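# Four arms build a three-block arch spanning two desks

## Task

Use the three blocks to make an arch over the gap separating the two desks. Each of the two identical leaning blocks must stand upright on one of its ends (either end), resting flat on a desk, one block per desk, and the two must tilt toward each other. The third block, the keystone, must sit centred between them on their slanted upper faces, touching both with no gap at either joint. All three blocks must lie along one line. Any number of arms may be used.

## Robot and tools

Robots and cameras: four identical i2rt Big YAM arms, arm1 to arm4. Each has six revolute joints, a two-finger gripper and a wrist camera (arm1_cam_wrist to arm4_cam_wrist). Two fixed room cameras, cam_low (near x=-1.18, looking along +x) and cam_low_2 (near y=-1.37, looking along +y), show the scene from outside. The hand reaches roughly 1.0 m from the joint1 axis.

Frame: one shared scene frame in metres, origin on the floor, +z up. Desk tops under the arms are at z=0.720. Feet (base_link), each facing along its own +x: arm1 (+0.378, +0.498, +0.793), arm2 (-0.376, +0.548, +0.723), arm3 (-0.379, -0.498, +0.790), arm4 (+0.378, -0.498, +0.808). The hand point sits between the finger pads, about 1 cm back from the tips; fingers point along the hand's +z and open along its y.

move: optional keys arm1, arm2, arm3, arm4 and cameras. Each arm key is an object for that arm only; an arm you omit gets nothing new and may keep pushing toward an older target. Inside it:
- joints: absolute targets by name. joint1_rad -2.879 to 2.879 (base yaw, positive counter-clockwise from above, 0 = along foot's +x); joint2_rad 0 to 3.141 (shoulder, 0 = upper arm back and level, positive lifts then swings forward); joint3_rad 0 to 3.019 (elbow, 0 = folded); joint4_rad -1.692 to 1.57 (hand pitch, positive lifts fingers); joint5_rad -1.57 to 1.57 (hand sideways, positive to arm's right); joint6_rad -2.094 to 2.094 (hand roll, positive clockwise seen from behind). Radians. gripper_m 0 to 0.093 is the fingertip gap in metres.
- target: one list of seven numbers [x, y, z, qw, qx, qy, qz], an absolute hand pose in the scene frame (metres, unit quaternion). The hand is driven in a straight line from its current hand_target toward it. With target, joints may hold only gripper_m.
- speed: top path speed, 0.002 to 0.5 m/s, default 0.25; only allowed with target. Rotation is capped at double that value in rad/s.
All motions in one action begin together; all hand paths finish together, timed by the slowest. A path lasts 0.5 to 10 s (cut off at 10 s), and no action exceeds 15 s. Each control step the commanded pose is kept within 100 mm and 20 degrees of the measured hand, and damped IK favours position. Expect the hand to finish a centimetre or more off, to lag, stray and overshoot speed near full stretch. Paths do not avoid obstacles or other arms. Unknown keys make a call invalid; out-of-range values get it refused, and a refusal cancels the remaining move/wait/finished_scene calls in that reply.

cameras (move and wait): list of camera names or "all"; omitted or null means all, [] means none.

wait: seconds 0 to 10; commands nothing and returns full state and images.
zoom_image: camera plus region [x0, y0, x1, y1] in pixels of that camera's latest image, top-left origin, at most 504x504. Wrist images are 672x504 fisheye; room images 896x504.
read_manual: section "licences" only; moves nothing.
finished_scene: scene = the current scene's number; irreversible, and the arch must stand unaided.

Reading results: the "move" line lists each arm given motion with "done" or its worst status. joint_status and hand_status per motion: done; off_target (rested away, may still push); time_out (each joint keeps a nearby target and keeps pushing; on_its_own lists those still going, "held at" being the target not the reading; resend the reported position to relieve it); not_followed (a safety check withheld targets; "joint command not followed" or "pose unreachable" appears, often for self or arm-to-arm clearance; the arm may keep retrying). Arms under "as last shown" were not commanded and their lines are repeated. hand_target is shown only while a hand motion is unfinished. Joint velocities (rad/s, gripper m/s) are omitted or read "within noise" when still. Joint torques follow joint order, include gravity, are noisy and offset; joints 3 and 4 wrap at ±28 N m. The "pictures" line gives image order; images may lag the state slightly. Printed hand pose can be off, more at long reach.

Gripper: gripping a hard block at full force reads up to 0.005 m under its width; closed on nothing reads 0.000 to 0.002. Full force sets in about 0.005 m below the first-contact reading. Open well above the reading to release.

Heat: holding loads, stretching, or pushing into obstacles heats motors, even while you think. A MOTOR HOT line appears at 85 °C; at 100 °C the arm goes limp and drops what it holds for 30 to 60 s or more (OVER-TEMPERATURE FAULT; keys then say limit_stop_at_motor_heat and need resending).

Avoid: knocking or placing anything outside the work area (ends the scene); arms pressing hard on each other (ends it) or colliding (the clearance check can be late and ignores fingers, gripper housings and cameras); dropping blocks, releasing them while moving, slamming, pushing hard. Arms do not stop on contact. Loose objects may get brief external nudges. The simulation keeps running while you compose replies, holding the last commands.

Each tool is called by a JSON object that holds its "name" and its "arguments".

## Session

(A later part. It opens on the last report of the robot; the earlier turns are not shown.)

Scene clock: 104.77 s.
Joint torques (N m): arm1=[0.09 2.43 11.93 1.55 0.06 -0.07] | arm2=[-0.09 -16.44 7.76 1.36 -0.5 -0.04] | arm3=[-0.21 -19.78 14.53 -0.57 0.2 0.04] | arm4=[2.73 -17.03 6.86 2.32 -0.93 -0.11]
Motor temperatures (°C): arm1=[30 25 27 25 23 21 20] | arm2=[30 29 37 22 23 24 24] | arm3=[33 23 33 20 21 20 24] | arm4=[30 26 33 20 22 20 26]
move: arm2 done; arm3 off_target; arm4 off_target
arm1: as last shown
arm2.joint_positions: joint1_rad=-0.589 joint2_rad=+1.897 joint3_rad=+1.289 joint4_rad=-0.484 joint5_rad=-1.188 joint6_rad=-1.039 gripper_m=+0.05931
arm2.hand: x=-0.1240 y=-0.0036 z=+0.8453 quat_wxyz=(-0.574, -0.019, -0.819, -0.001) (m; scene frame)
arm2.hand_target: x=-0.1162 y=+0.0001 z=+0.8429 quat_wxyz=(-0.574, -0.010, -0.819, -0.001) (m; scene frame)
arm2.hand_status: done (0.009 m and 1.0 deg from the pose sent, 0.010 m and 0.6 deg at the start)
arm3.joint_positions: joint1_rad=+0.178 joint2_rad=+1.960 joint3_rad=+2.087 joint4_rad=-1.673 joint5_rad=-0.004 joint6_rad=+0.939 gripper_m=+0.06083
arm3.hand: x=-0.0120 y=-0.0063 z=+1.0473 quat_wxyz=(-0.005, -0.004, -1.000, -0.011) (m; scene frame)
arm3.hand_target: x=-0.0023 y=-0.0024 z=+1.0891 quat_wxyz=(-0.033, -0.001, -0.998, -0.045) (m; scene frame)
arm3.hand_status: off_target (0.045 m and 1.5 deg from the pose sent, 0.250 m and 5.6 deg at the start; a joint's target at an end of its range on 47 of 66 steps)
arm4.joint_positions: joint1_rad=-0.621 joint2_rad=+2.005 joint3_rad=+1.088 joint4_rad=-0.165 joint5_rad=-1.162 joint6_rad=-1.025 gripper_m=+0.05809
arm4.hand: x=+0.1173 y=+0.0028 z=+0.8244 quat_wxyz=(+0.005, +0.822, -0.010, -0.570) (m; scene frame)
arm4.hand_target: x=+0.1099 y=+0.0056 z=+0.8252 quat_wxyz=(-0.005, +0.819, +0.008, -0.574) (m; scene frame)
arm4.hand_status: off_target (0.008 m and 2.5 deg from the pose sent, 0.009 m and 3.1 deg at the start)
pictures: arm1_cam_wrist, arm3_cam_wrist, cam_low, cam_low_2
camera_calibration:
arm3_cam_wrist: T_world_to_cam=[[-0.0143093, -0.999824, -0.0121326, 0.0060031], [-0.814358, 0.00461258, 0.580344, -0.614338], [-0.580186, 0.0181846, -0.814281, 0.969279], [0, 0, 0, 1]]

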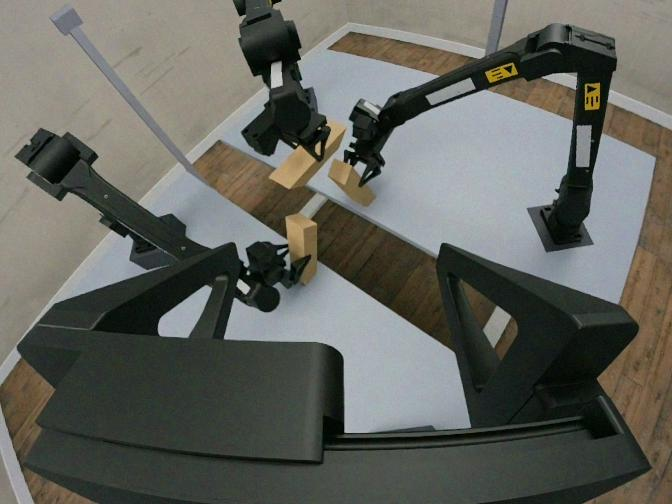

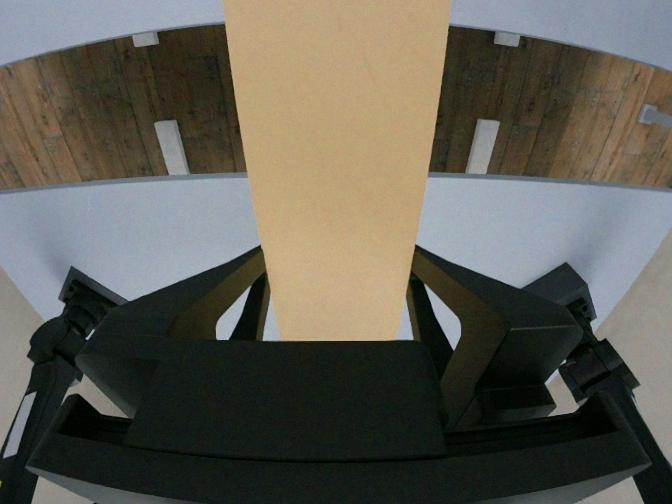

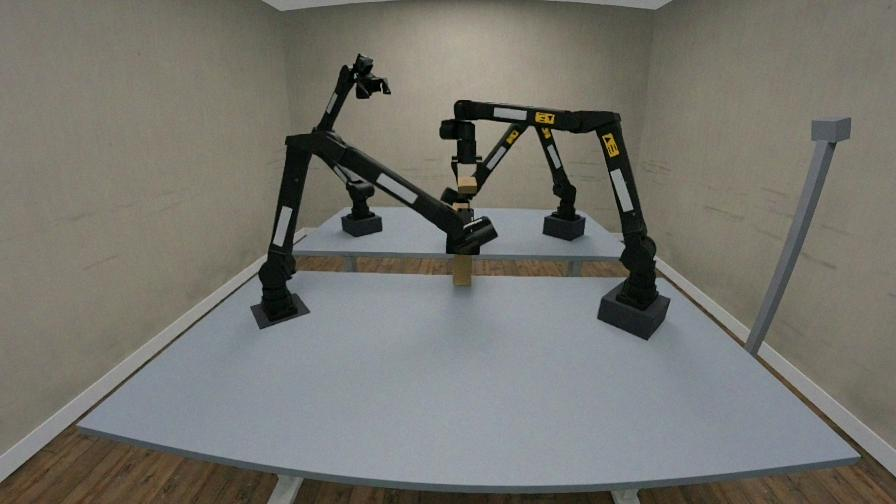

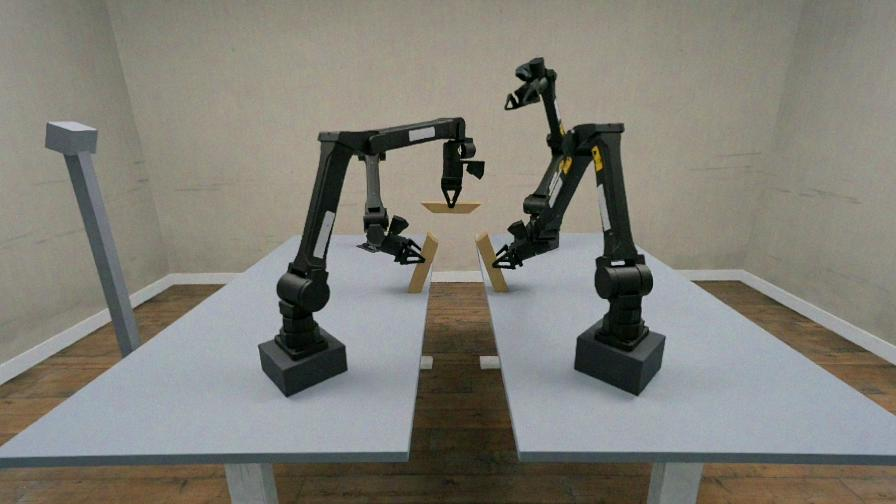

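{"name": "move", "arguments": {"arm3": {"target":[0.016,0.010,0.995,0,0,1,0],"speed":0.1}, "arm2": {"target":[-0.114,0.0,0.843,0.574,0.010,0.819,0],"speed":0.03}, "arm4": {"target":[0.108,0.006,0.825,-0.006,0.819,0.008,-0.574],"speed":0.03}, "arm1": {"target":[0.12,0.25,1.30,0.06,0.66,-0.66,0.25],"speed":0.2}, "cameras": ["cam_low_2","cam_low","arm1_cam_wrist"]}}

{"name": "zoom_image", "arguments": {"camera": "cam_low_2", "region": [380, 180, 550, 320]}}

{"name": "zoom_image", "arguments": {"camera": "cam_low", "region": [400, 160, 540, 310]}}

arm1: "target": qw, qx, qy, qz must be a unit quaternion (the sum of their squares is 1)
Scene clock: 110.47 s.
Joint torques (N m): arm1=[0.03 2.37 11.95 1.52 0.04 -0.09] | arm2=[-0.03 -16.44 7.75 1.33 -0.49 -0.05] | arm3=[-0.03 -19.49 14.56 -0.49 0.15 0.06] | arm4=[2.73 -17.03 6.87 2.33 -0.93 -0.12]
arm1.joint_positions: joint1_rad=+0.252 joint2_rad=+0.565 joint3_rad=+1.417 joint4_rad=-1.312 joint5_rad=+0.231 joint6_rad=+0.335 gripper_m=+0.09396
arm1.hand: x=+0.2345 y=+0.3433 z=+1.3639 quat_wxyz=(-0.255, -0.816, -0.228, +0.467) (m; scene frame)
arm2.joint_positions: joint1_rad=-0.589 joint2_rad=+1.897 joint3_rad=+1.289 joint4_rad=-0.484 joint5_rad=-1.188 joint6_rad=-1.039 gripper_m=+0.05931
arm2.hand: x=-0.1240 y=-0.0036 z=+0.8453 quat_wxyz=(-0.574, -0.019, -0.819, -0.001) (m; scene frame)
arm2.hand_target: x=-0.1162 y=+0.0001 z=+0.8430 quat_wxyz=(-0.574, -0.010, -0.819, -0.001) (m; scene frame)
arm2.hand_status: done (0.009 m and 1.0 deg from the pose sent, 0.010 m and 0.6 deg at the start)
arm3.joint_positions: joint1_rad=+0.178 joint2_rad=+1.960 joint3_rad=+2.087 joint4_rad=-1.673 joint5_rad=-0.004 joint6_rad=+0.939 gripper_m=+0.06083
arm3.hand: x=-0.0120 y=-0.0063 z=+1.0473 quat_wxyz=(-0.005, -0.004, -1.000, -0.011) (m; scene frame)
arm3.hand_target: x=-0.0023 y=-0.0024 z=+1.0891 quat_wxyz=(-0.033, -0.001, -0.998, -0.045) (m; scene frame)
arm3.hand_status: off_target (0.045 m and 1.5 deg from the pose sent, 0.250 m and 5.6 deg at the start; a joint's target at an end of its range on 47 of 66 steps)
arm4.joint_positions: joint1_rad=-0.621 joint2_rad=+2.005 joint3_rad=+1.088 joint4_rad=-0.165 joint5_rad=-1.162 joint6_rad=-1.025 gripper_m=+0.05809
arm4.hand: x=+0.1173 y=+0.0028 z=+0.8244 quat_wxyz=(+0.005, +0.822, -0.010, -0.570) (m; scene frame)
arm4.hand_target: x=+0.1099 y=+0.0056 z=+0.8252 quat_wxyz=(-0.005, +0.819, +0.008, -0.574) (m; scene frame)
arm4.hand_status: off_target (0.008 m and 2.5 deg from the pose sent, 0.009 m and 3.1 deg at the start)
pictures: none

Scaled by 2.965 from the camera's 896x504 image, which has a finer 1280x720 frame.

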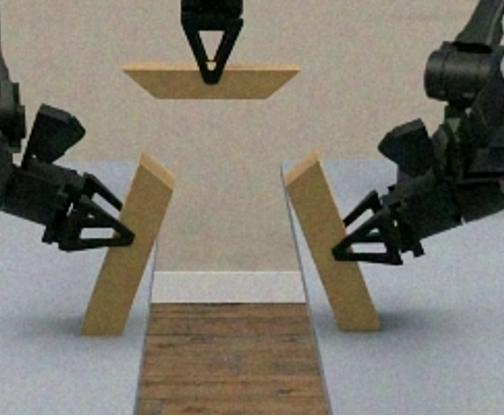

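Scaled by 3.360 from the camera's 896x504 image, which has a finer 1280x720 frame.

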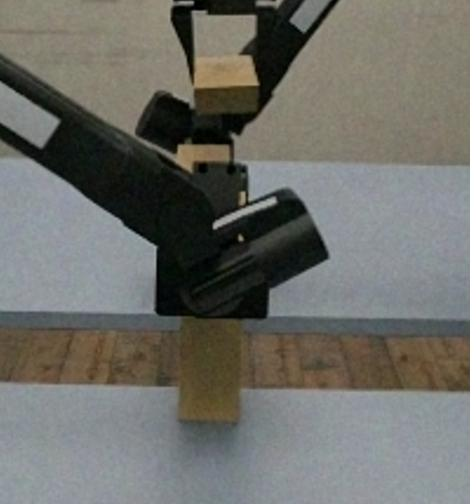

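{"name": "move", "arguments": {"arm3": {"target":[0.016,0.010,0.995,0,0,1,0],"speed":0.1}, "arm2": {"target":[-0.114,0.0,0.843,0.574,0.010,0.819,0],"speed":0.03}, "arm4": {"target":[0.108,0.006,0.825,-0.006,0.819,0.008,-0.574],"speed":0.03}, "cameras": ["cam_low_2","cam_low","arm1_cam_wrist"]}}

{"name": "zoom_image", "arguments": {"camera": "cam_low_2", "region": [380, 180, 550, 320]}}

{"name": "zoom_image", "arguments": {"camera": "arm1_cam_wrist", "region": [220, 80, 440, 320]}}

{"name": "zoom_image", "arguments": {"camera": "cam_low", "region": [400, 160, 540, 310]}}

Scene clock: 113.40 s.
Joint torques (N m): arm1=[-0.09 2.32 11.96 1.52 0.04 -0.08] | arm2=[-0.15 -16.32 7.79 1.37 -0.45 -0.01] | arm3=[-0.38 -20.07 10.45 -0.09 0.22 0.06] | arm4=[2.84 -17.14 6.89 2.33 -0.77 -0.05]
move: arm2 done; arm3 off_target; arm4 done
arm1.joint_positions: joint1_rad=+0.252 joint2_rad=+0.565 joint3_rad=+1.417 joint4_rad=-1.312 joint5_rad=+0.231 joint6_rad=+0.335 gripper_m=+0.09396
arm1.hand: x=+0.2345 y=+0.3433 z=+1.3639 quat_wxyz=(-0.255, -0.816, -0.228, +0.467) (m; scene frame)
arm2.joint_positions: joint1_rad=-0.586 joint2_rad=+1.897 joint3_rad=+1.288 joint4_rad=-0.473 joint5_rad=-1.188 joint6_rad=-1.034 gripper_m=+0.05931
arm2.hand: x=-0.1218 y=-0.0036 z=+0.8456 quat_wxyz=(-0.574, -0.016, -0.818, +0.000) (m; scene frame)
arm2.hand_target: x=-0.1140 y=+0.0000 z=+0.8431 quat_wxyz=(-0.574, -0.010, -0.819, +0.000) (m; scene frame)
arm2.hand_status: done (0.009 m and 0.7 deg from the pose sent, 0.011 m and 1.0 deg at the start)
arm3.joint_positions: joint1_rad=+0.173 joint2_rad=+2.080 joint3_rad=+2.087 joint4_rad=-1.628 joint5_rad=-0.001 joint6_rad=+0.920 gripper_m=+0.06083
arm3.hand: x=+0.0037 y=+0.0092 z=+0.9749 quat_wxyz=(+0.016, +0.003, -1.000, +0.020) (m; scene frame)
arm3.hand_target: x=+0.0156 y=+0.0092 z=+0.9950 quat_wxyz=(-0.001, +0.003, -1.000, +0.001) (m; scene frame)
arm3.hand_status: off_target (0.024 m and 3.0 deg from the pose sent, 0.062 m and 1.5 deg at the start)
arm4.joint_positions: joint1_rad=-0.619 joint2_rad=+2.007 joint3_rad=+1.088 joint4_rad=-0.156 joint5_rad=-1.162 joint6_rad=-1.025 gripper_m=+0.05809
arm4.hand: x=+0.1163 y=+0.0034 z=+0.8242 quat_wxyz=(+0.002, +0.821, -0.007, -0.570) (m; scene frame)
arm4.hand_target: x=+0.1082 y=+0.0059 z=+0.8251 quat_wxyz=(-0.006, +0.819, +0.008, -0.574) (m; scene frame)
arm4.hand_status: done (0.009 m and 2.0 deg from the pose sent, 0.010 m and 2.5 deg at the start)
pictures: arm1_cam_wrist, cam_low, cam_low_2

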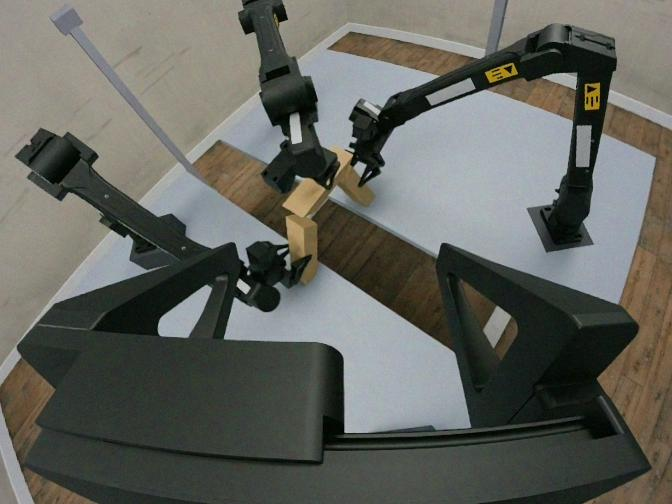

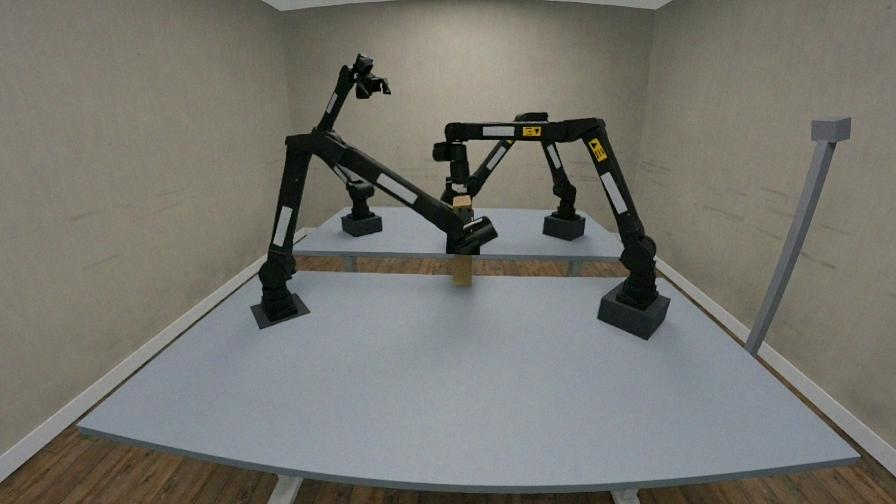

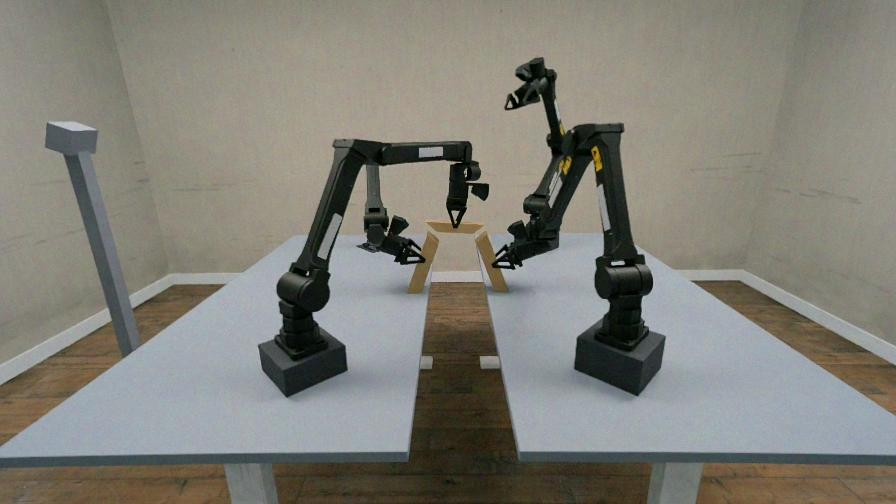

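Scaled by 2.965 from the camera's 896x504 image, which has a finer 1280x720 frame.

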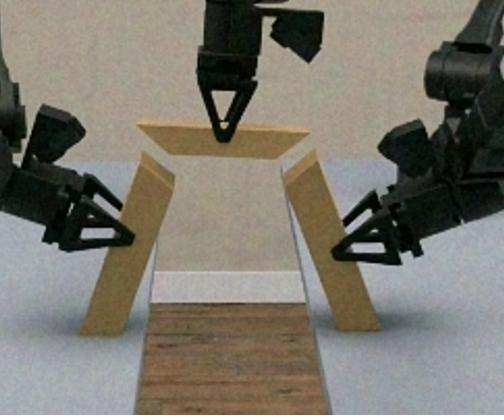

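Scaled by 2.100 from the camera's 672x504 image, which has a finer 960x720 frame.

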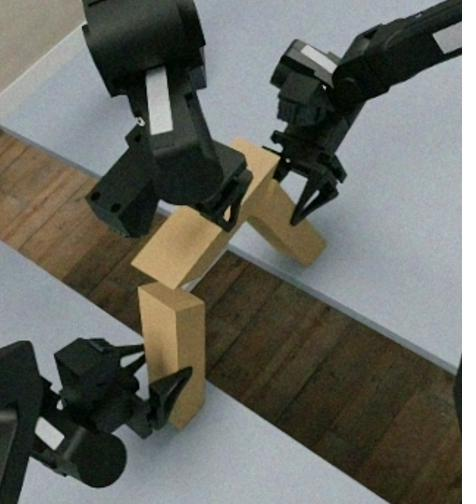

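Scaled by 3.360 from the camera's 896x504 image, which has a finer 1280x720 frame.

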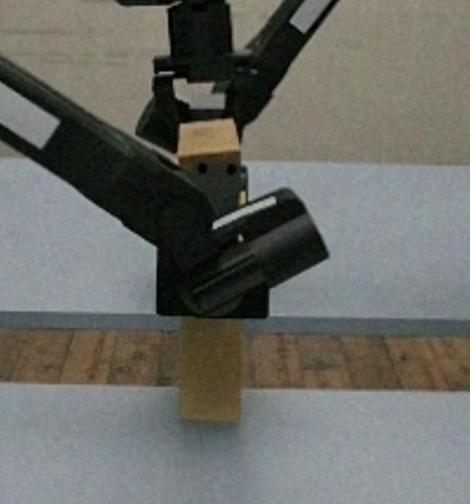

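{"name": "move", "arguments": {"arm3": {"target":[0.023,0.007,0.974,0.028,0,0.9994,0.020],"speed":0.05}, "cameras": ["cam_low_2","cam_low","arm1_cam_wrist"]}}

{"name": "zoom_image", "arguments": {"camera": "cam_low_2", "region": [380, 180, 550, 320]}}

{"name": "zoom_image", "arguments": {"camera": "arm1_cam_wrist", "region": [270, 130, 380, 300]}}

{"name": "zoom_image", "arguments": {"camera": "cam_low", "region": [430, 180, 500, 300]}}

Scene clock: 121.33 s.
Joint torques (N m): arm1=[0.09 2.32 11.95 1.55 0.05 -0.08] | arm2=[-0.26 -16.32 7.82 1.26 -0.47 -0.02] | arm3=[-0.73 -22.77 8.5 0.14 0.26 0.03] | arm4=[2.84 -17.2 6.87 2.28 -0.78 -0.04]
move: arm3 off_target
arm1: as last shown
arm2.joint_positions: joint1_rad=-0.586 joint2_rad=+1.897 joint3_rad=+1.287 joint4_rad=-0.473 joint5_rad=-1.188 joint6_rad=-1.034 gripper_m=+0.05931
arm2.hand: x=-0.1218 y=-0.0034 z=+0.8454 quat_wxyz=(-0.574, -0.016, -0.818, +0.000) (m; scene frame)
arm3.joint_positions: joint1_rad=+0.167 joint2_rad=+2.065 joint3_rad=+1.982 joint4_rad=-1.478 joint5_rad=+0.018 joint6_rad=+0.920 gripper_m=+0.06083
arm3.hand: x=+0.0145 y=+0.0123 z=+0.9443 quat_wxyz=(-0.010, +0.000, -1.000, +0.001) (m; scene frame)
arm3.hand_target: x=+0.0225 y=+0.0070 z=+0.9736 quat_wxyz=(-0.028, +0.000, -0.999, -0.020) (m; scene frame)
arm3.hand_status: off_target (0.031 m and 3.2 deg from the pose sent, 0.019 m and 6.8 deg at the start)
arm4.joint_positions: joint1_rad=-0.619 joint2_rad=+2.007 joint3_rad=+1.088 joint4_rad=-0.154 joint5_rad=-1.161 joint6_rad=-1.025 gripper_m=+0.05809
arm4.hand: x=+0.1162 y=+0.0036 z=+0.8239 quat_wxyz=(+0.001, +0.822, -0.007, -0.570) (m; scene frame)
pictures: arm1_cam_wrist, cam_low, cam_low_2

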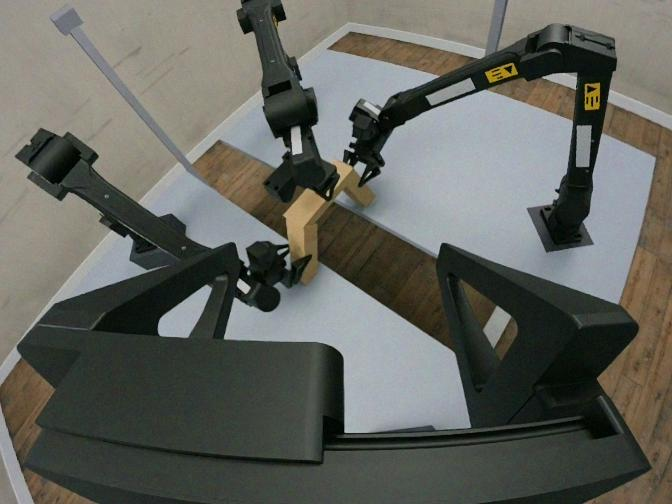

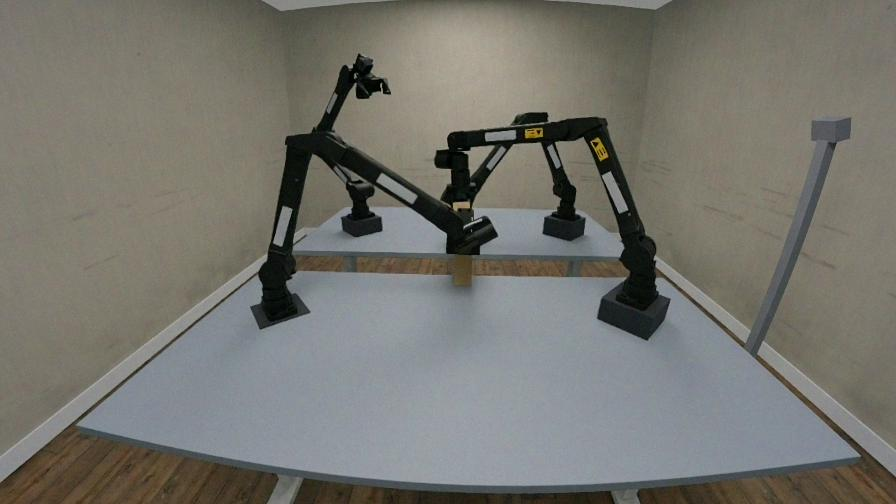

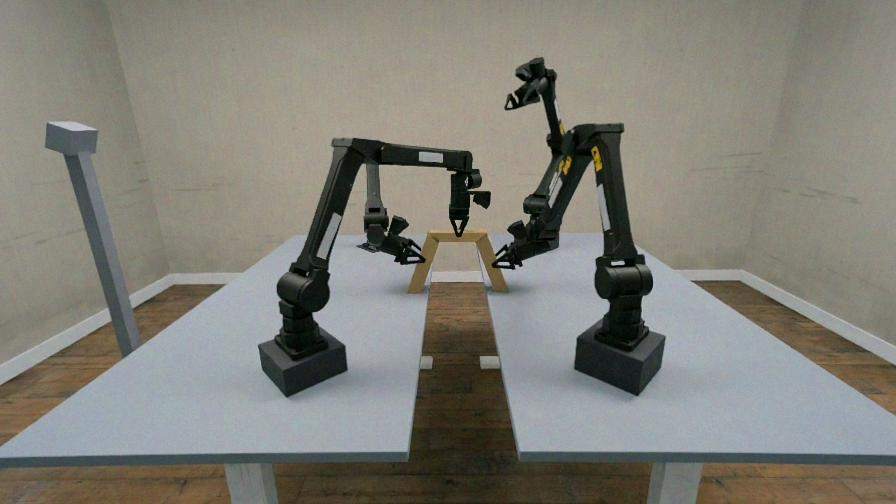

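Scaled by 2.965 from the camera's 896x504 image, which has a finer 1280x720 frame.

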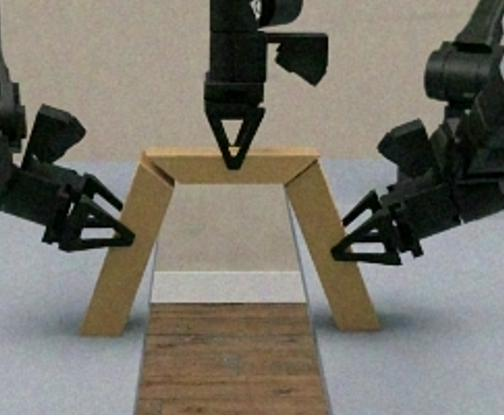

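Scaled by 2.965 from the camera's 672x504 image, which has a finer 960x720 frame.

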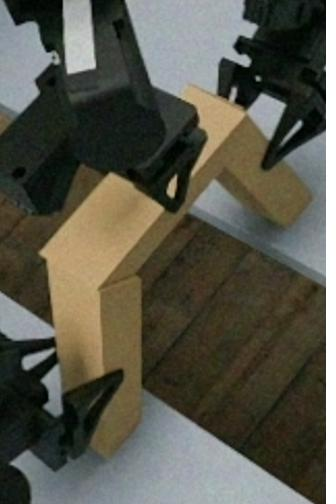

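Scaled by 4.200 from the camera's 896x504 image, which has a finer 1280x720 frame.

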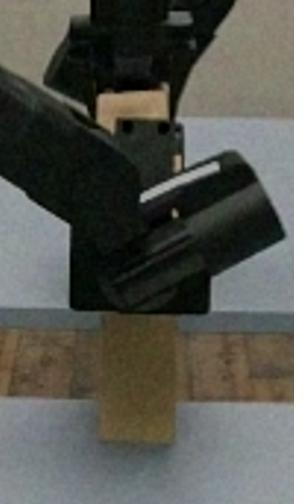

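{"name": "move", "arguments": {"arm3": {"target":[0.022,0.004,0.982,0.026,0,0.9995,0.018],"speed":0.05}, "arm2": {"target":[-0.114,0.006,0.845,0.574,-0.004,0.819,0],"speed":0.03}, "cameras": ["cam_low_2","cam_low","arm1_cam_wrist"]}}

{"name": "zoom_image", "arguments": {"camera": "cam_low_2", "region": [400, 220, 520, 300]}}

{"name": "zoom_image", "arguments": {"camera": "arm1_cam_wrist", "region": [270, 130, 380, 300]}}

{"name": "zoom_image", "arguments": {"camera": "cam_low", "region": [430, 180, 500, 300]}}

Scene clock: 127.53 s.
Joint torques (N m): arm1=[-0.03 2.32 11.95 1.51 0.04 -0.09] | arm2=[-0.15 -16.62 7.61 0.34 -0.71 -0.31] | arm3=[-0.21 -22.59 9.21 -0.58 0.21 0.05] | arm4=[2.9 -17.2 6.84 2.29 -0.79 -0.05]
move: arm2 off_target; arm3 off_target
arm1, arm4: as last shown
arm2.joint_positions: joint1_rad=-0.585 joint2_rad=+1.897 joint3_rad=+1.287 joint4_rad=-0.479 joint5_rad=-1.188 joint6_rad=-1.048 gripper_m=+0.05930
arm2.hand: x=-0.1217 y=-0.0026 z=+0.8453 quat_wxyz=(-0.574, -0.012, -0.819, +0.002) (m; scene frame)
arm2.hand_target: x=-0.1141 y=+0.0057 z=+0.8450 quat_wxyz=(-0.574, +0.004, -0.819, +0.001) (m; scene frame)
arm2.hand_status: off_target (0.012 m and 1.9 deg from the pose sent, 0.012 m and 2.3 deg at the start)
arm3.joint_positions: joint1_rad=+0.165 joint2_rad=+2.060 joint3_rad=+1.981 joint4_rad=-1.483 joint5_rad=+0.018 joint6_rad=+0.919 gripper_m=+0.06083
arm3.hand: x=+0.0149 y=+0.0103 z=+0.9470 quat_wxyz=(-0.009, +0.000, -1.000, +0.001) (m; scene frame)
arm3.hand_target: x=+0.0214 y=+0.0034 z=+0.9812 quat_wxyz=(-0.026, +0.000, -1.000, -0.017) (m; scene frame)
arm3.hand_status: off_target (0.036 m and 2.9 deg from the pose sent, 0.039 m and 2.9 deg at the start)
pictures: arm1_cam_wrist, cam_low, cam_low_2

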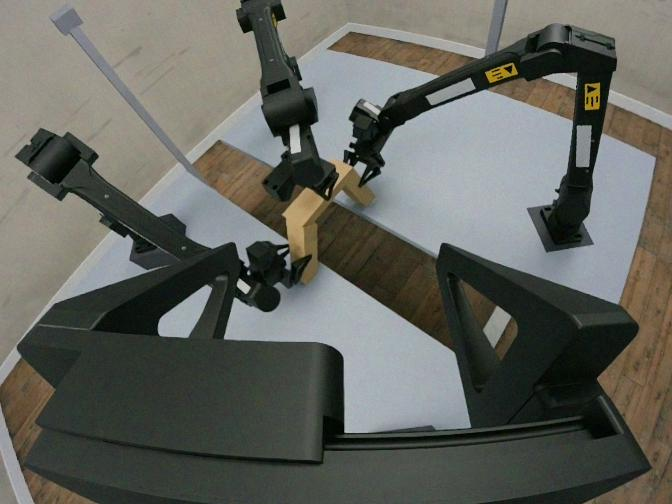

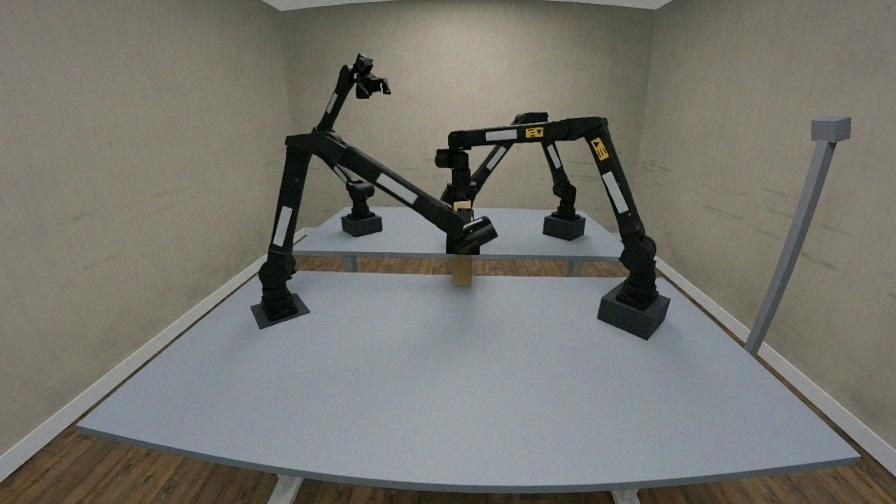

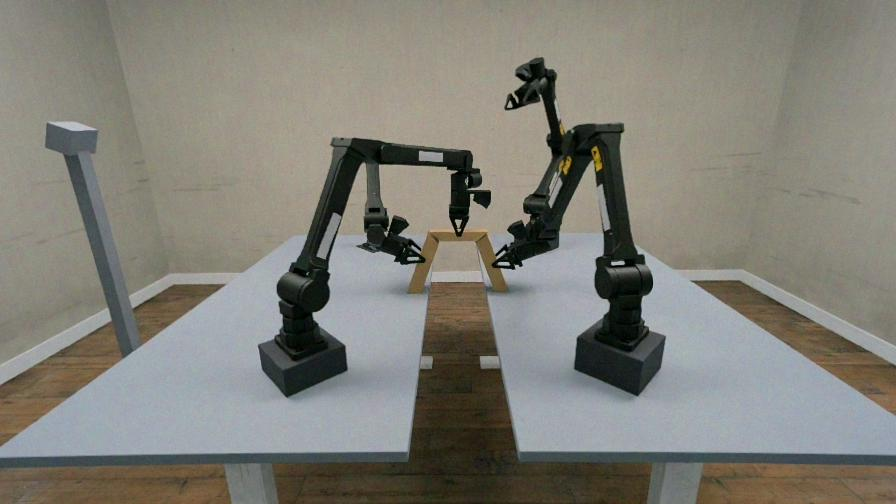

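Scaled by 4.200 from the camera's 896x504 image, which has a finer 1280x720 frame.

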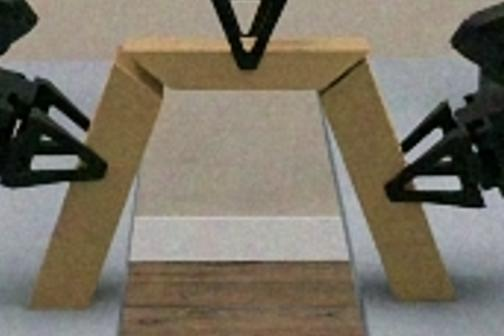

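Scaled by 2.965 from the camera's 672x504 image, which has a finer 960x720 frame.

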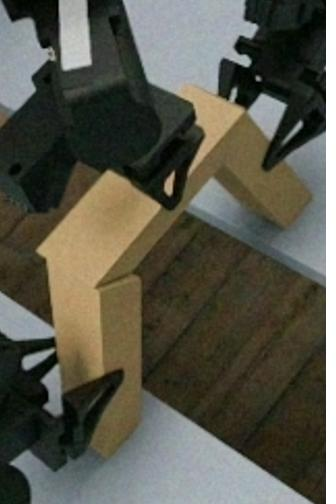

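Scaled by 4.200 from the camera's 896x504 image, which has a finer 1280x720 frame.

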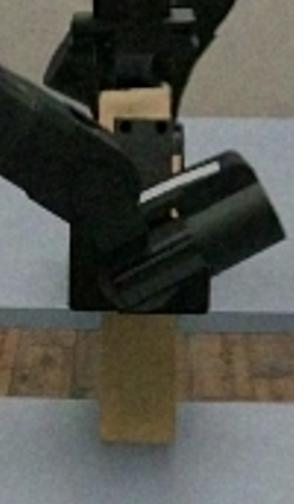

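{"name": "zoom_image", "arguments": {"camera": "cam_low_2", "region": [422, 224, 446, 248]}}

{"name": "zoom_image", "arguments": {"camera": "cam_low_2", "region": [468, 224, 496, 248]}}

{"name": "zoom_image", "arguments": {"camera": "arm1_cam_wrist", "region": [275, 190, 325, 240]}}

{"name": "zoom_image", "arguments": {"camera": "arm1_cam_wrist", "region": [325, 150, 375, 200]}}

Scaled by 21.000 from the camera's 896x504 image, which has a finer 1280x720 frame.

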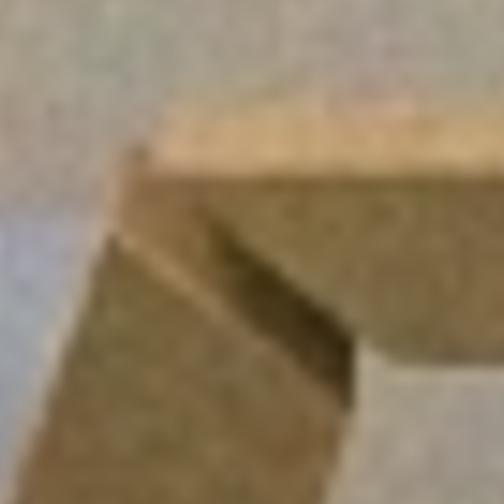

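Scaled by 18.000 from the camera's 896x504 image, which has a finer 1280x720 frame.

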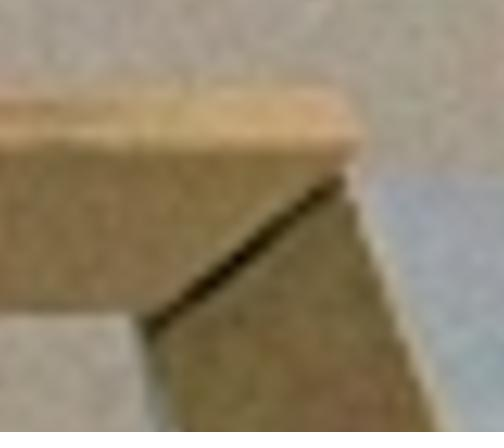

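Scaled by 10.080 from the camera's 672x504 image, which has a finer 960x720 frame.

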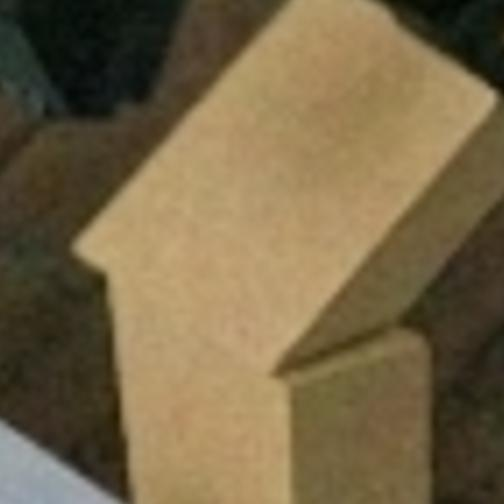

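Scaled by 10.080 from the camera's 672x504 image, which has a finer 960x720 frame.

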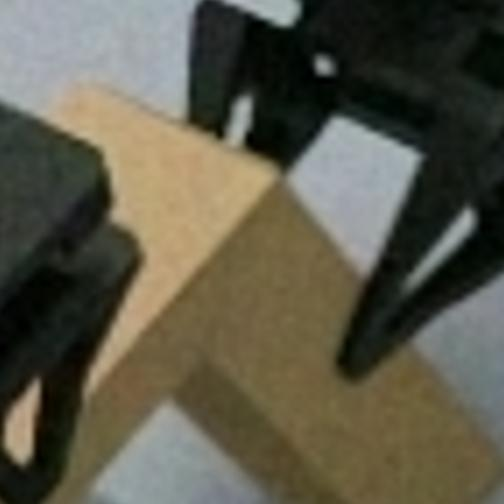

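{"name": "move", "arguments": {"arm3": {"target":[0.024,0.004,1.000,0.026,0,0.9995,0.018],"speed":0.05}, "arm2": {"target":[-0.116,0.007,0.862,0.574,-0.004,0.819,0],"speed":0.03}, "arm4": {"target":[0.109,0.001,0.843,-0.004,0.819,0.006,-0.574],"speed":0.03}, "cameras": []}}

{"name": "move", "arguments": {"arm2": {"target":[-0.113,0.007,0.842,0.574,-0.004,0.819,0],"speed":0.03}, "arm4": {"target":[0.107,0.001,0.823,-0.004,0.819,0.006,-0.574],"speed":0.03}, "cameras": ["cam_low_2","cam_low","arm1_cam_wrist"]}}

{"name": "zoom_image", "arguments": {"camera": "cam_low_2", "region": [400, 210, 520, 300]}}

{"name": "zoom_image", "arguments": {"camera": "arm1_cam_wrist", "region": [270, 130, 380, 300]}}

{"name": "zoom_image", "arguments": {"camera": "cam_low", "region": [430, 180, 500, 300]}}

Scene clock: 134.20 s.
Heat: arm1: hottest joint1_rad 30 °C; arm2: hottest joint3_rad 34 °C; arm3: hottest joint1_rad 33 °C; arm4: hottest joint1_rad 30 °C.
move: arm2 off_target; arm3 off_target; arm4 off_target
arm2.hand_status: off_target (0.018 m and 1.4 deg from the pose sent, 0.020 m and 1.9 deg at the start)
arm3.hand_status: off_target (0.053 m and 5.2 deg from the pose sent, 0.054 m and 2.9 deg at the start)
arm4.hand_status: off_target (0.021 m and 1.5 deg from the pose sent, 0.021 m and 1.7 deg at the start)
pictures: none

Scene clock: 135.40 s.
Joint torques (N m): arm1=[0.09 2.37 11.95 1.57 0.04 -0.08] | arm2=[0.03 -16.38 7.8 1.54 -0.65 -0.09] | arm3=[-0.62 -22.42 12.62 -0.77 0.2 0.04] | arm4=[3.08 -17.14 6.45 2.21 -0.78 0.09]
move: arm2 done; arm4 done
arm1.joint_positions: joint1_rad=+0.252 joint2_rad=+0.565 joint3_rad=+1.417 joint4_rad=-1.312 joint5_rad=+0.231 joint6_rad=+0.335 gripper_m=+0.09396
arm1.hand: x=+0.2345 y=+0.3433 z=+1.3639 quat_wxyz=(-0.255, -0.816, -0.228, +0.467) (m; scene frame)
arm2.joint_positions: joint1_rad=-0.584 joint2_rad=+1.891 joint3_rad=+1.281 joint4_rad=-0.504 joint5_rad=-1.190 joint6_rad=-1.073 gripper_m=+0.05930
arm2.hand: x=-0.1216 y=+0.0029 z=+0.8453 quat_wxyz=(-0.573, -0.008, -0.820, -0.002) (m; scene frame)
arm2.hand_target: x=-0.1131 y=+0.0069 z=+0.8421 quat_wxyz=(-0.574, +0.002, -0.819, -0.002) (m; scene frame)
arm2.hand_status: done (0.010 m and 1.4 deg from the pose sent, 0.011 m and 1.4 deg at the start)
arm3.joint_positions: joint1_rad=+0.163 joint2_rad=+2.057 joint3_rad=+1.981 joint4_rad=-1.526 joint5_rad=+0.018 joint6_rad=+0.916 gripper_m=+0.06083
arm3.hand: x=+0.0094 y=+0.0011 z=+0.9490 quat_wxyz=(+0.003, +0.000, -1.000, +0.017) (m; scene frame)
arm4.joint_positions: joint1_rad=-0.619 joint2_rad=+2.005 joint3_rad=+1.078 joint4_rad=-0.136 joint5_rad=-1.162 joint6_rad=-1.019 gripper_m=+0.05809
arm4.hand: x=+0.1163 y=+0.0014 z=+0.8234 quat_wxyz=(+0.000, +0.821, -0.006, -0.571) (m; scene frame)
arm4.hand_target: x=+0.1070 y=+0.0005 z=+0.8231 quat_wxyz=(-0.001, +0.819, +0.004, -0.574) (m; scene frame)
arm4.hand_status: done (0.009 m and 1.5 deg from the pose sent, 0.010 m and 1.5 deg at the start)
pictures: arm1_cam_wrist, cam_low, cam_low_2

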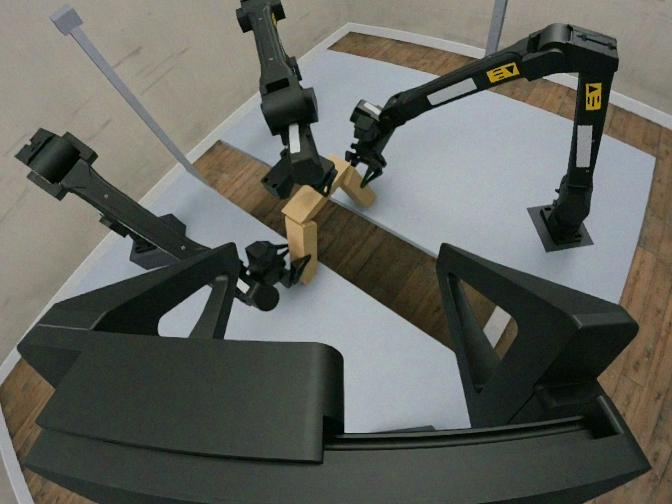

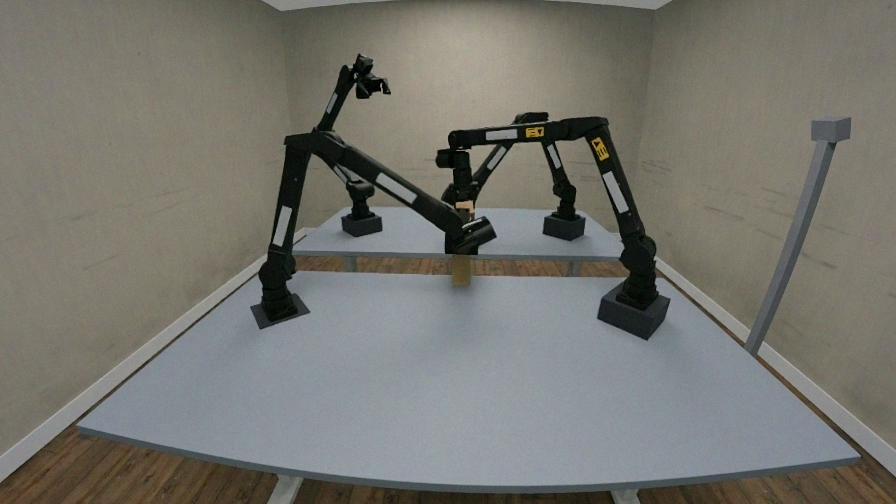

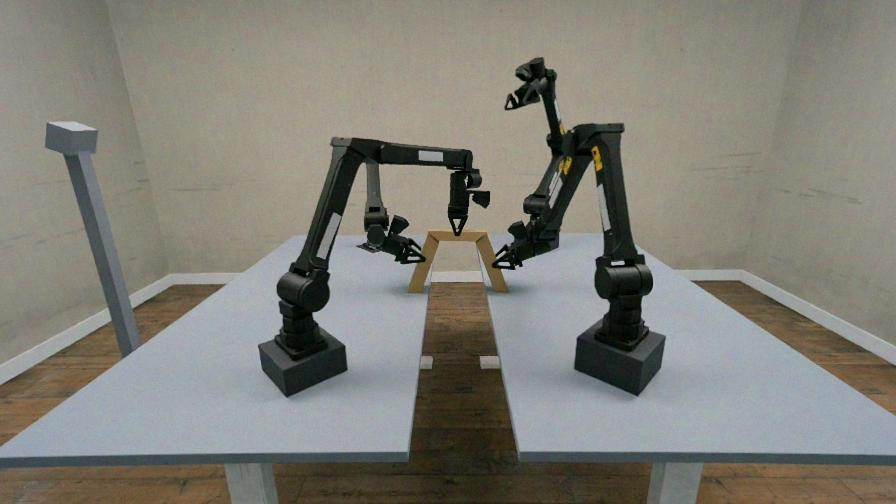

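Scaled by 4.200 from the camera's 896x504 image, which has a finer 1280x720 frame.

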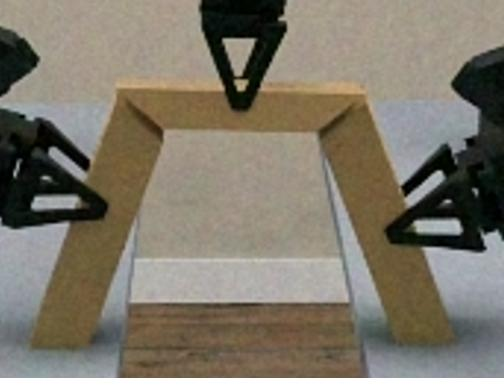

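Scaled by 2.965 from the camera's 672x504 image, which has a finer 960x720 frame.

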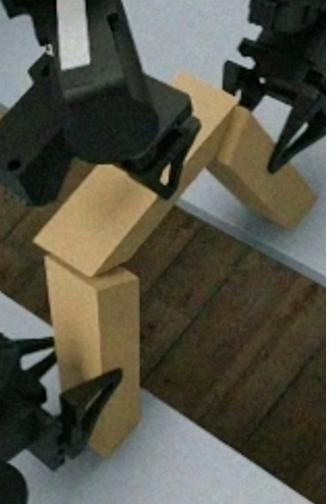

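Scaled by 4.200 from the camera's 896x504 image, which has a finer 1280x720 frame.

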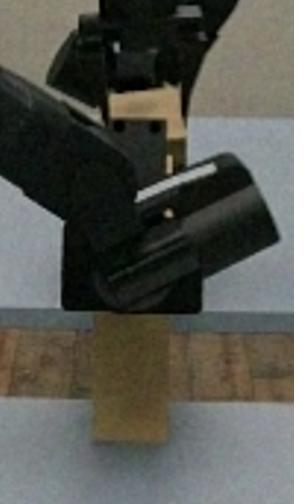

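{"name": "move", "arguments": {"arm3": {"target":[0.024,0.012,0.998,0.022,0,0.9997,0.01],"speed":0.05}, "cameras": ["cam_low_2","cam_low","arm1_cam_wrist"]}}

{"name": "zoom_image", "arguments": {"camera": "cam_low_2", "region": [400, 210, 520, 300]}}

{"name": "zoom_image", "arguments": {"camera": "arm1_cam_wrist", "region": [270, 130, 380, 300]}}

{"name": "zoom_image", "arguments": {"camera": "cam_low", "region": [430, 180, 500, 300]}}

Scene clock: 138.50 s.
Joint torques (N m): arm1=[0.03 2.32 11.92 1.54 0.05 -0.08] | arm2=[0.03 -15.97 7.77 1.47 -0.63 -0.09] | arm3=[0.38 -19.78 14.48 -0.76 0.24 0.12] | arm4=[3.19 -17.14 6.42 2.22 -0.77 0.08]
move: arm3 off_target
arm1: as last shown
arm2.joint_positions: joint1_rad=-0.584 joint2_rad=+1.891 joint3_rad=+1.281 joint4_rad=-0.504 joint5_rad=-1.190 joint6_rad=-1.071 gripper_m=+0.05930
arm2.hand: x=-0.1217 y=+0.0030 z=+0.8452 quat_wxyz=(-0.573, -0.009, -0.820, -0.002) (m; scene frame)
arm3.joint_positions: joint1_rad=+0.163 joint2_rad=+2.056 joint3_rad=+2.010 joint4_rad=-1.559 joint5_rad=+0.019 joint6_rad=+0.916 gripper_m=+0.06083
arm3.hand: x=+0.0093 y=+0.0005 z=+0.9606 quat_wxyz=(+0.003, +0.000, -1.000, +0.019) (m; scene frame)
arm3.hand_target: x=+0.0223 y=+0.0101 z=+0.9982 quat_wxyz=(-0.023, +0.000, -1.000, -0.011) (m; scene frame)
arm3.hand_status: off_target (0.042 m and 4.4 deg from the pose sent, 0.052 m and 4.2 deg at the start)
arm4.joint_positions: joint1_rad=-0.619 joint2_rad=+2.005 joint3_rad=+1.078 joint4_rad=-0.134 joint5_rad=-1.162 joint6_rad=-1.019 gripper_m=+0.05809
arm4.hand: x=+0.1163 y=+0.0015 z=+0.8235 quat_wxyz=(-0.001, +0.821, -0.006, -0.571) (m; scene frame)
pictures: arm1_cam_wrist, cam_low, cam_low_2

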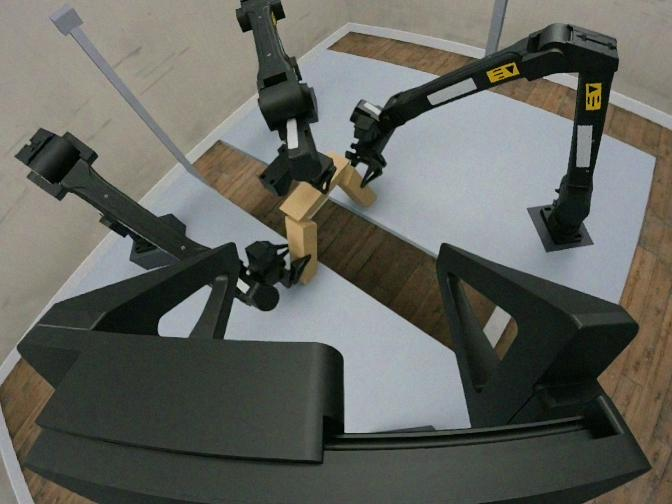

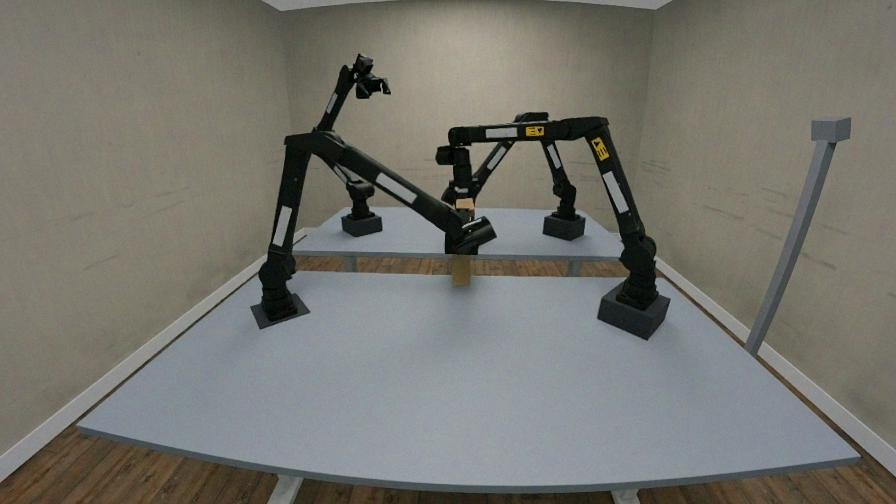

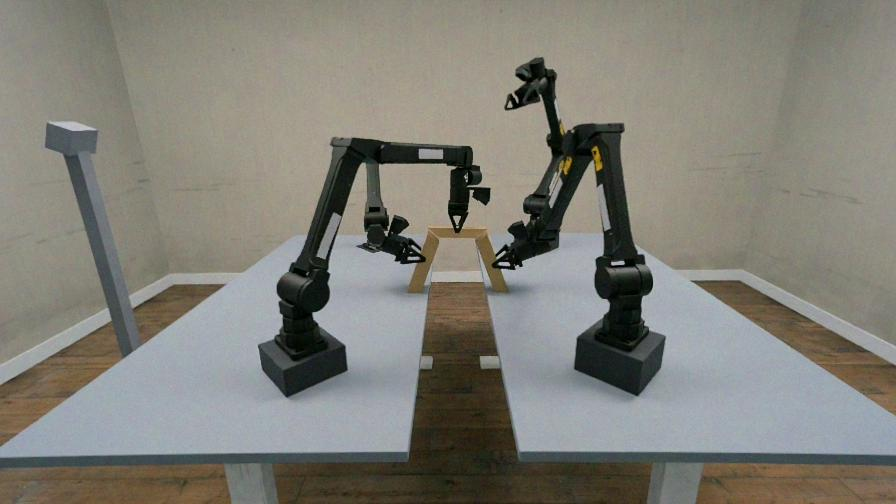

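Scaled by 4.200 from the camera's 896x504 image, which has a finer 1280x720 frame.

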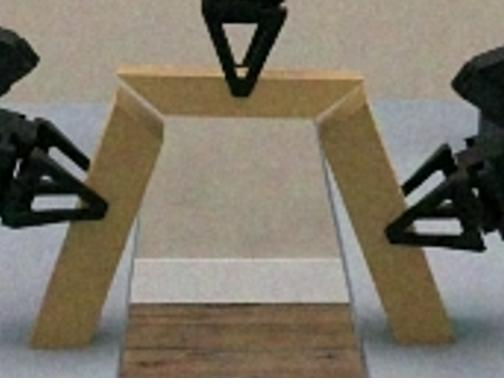

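Scaled by 2.965 from the camera's 672x504 image, which has a finer 960x720 frame.

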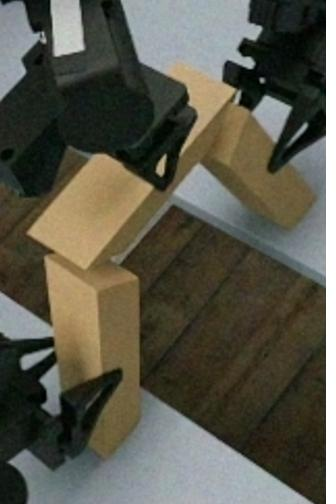

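Scaled by 4.200 from the camera's 896x504 image, which has a finer 1280x720 frame.

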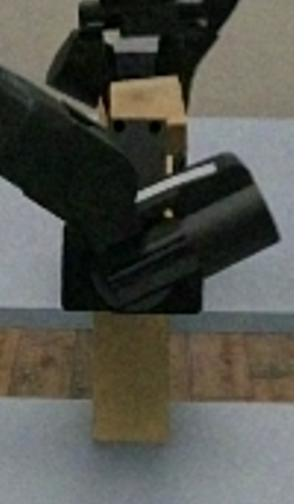

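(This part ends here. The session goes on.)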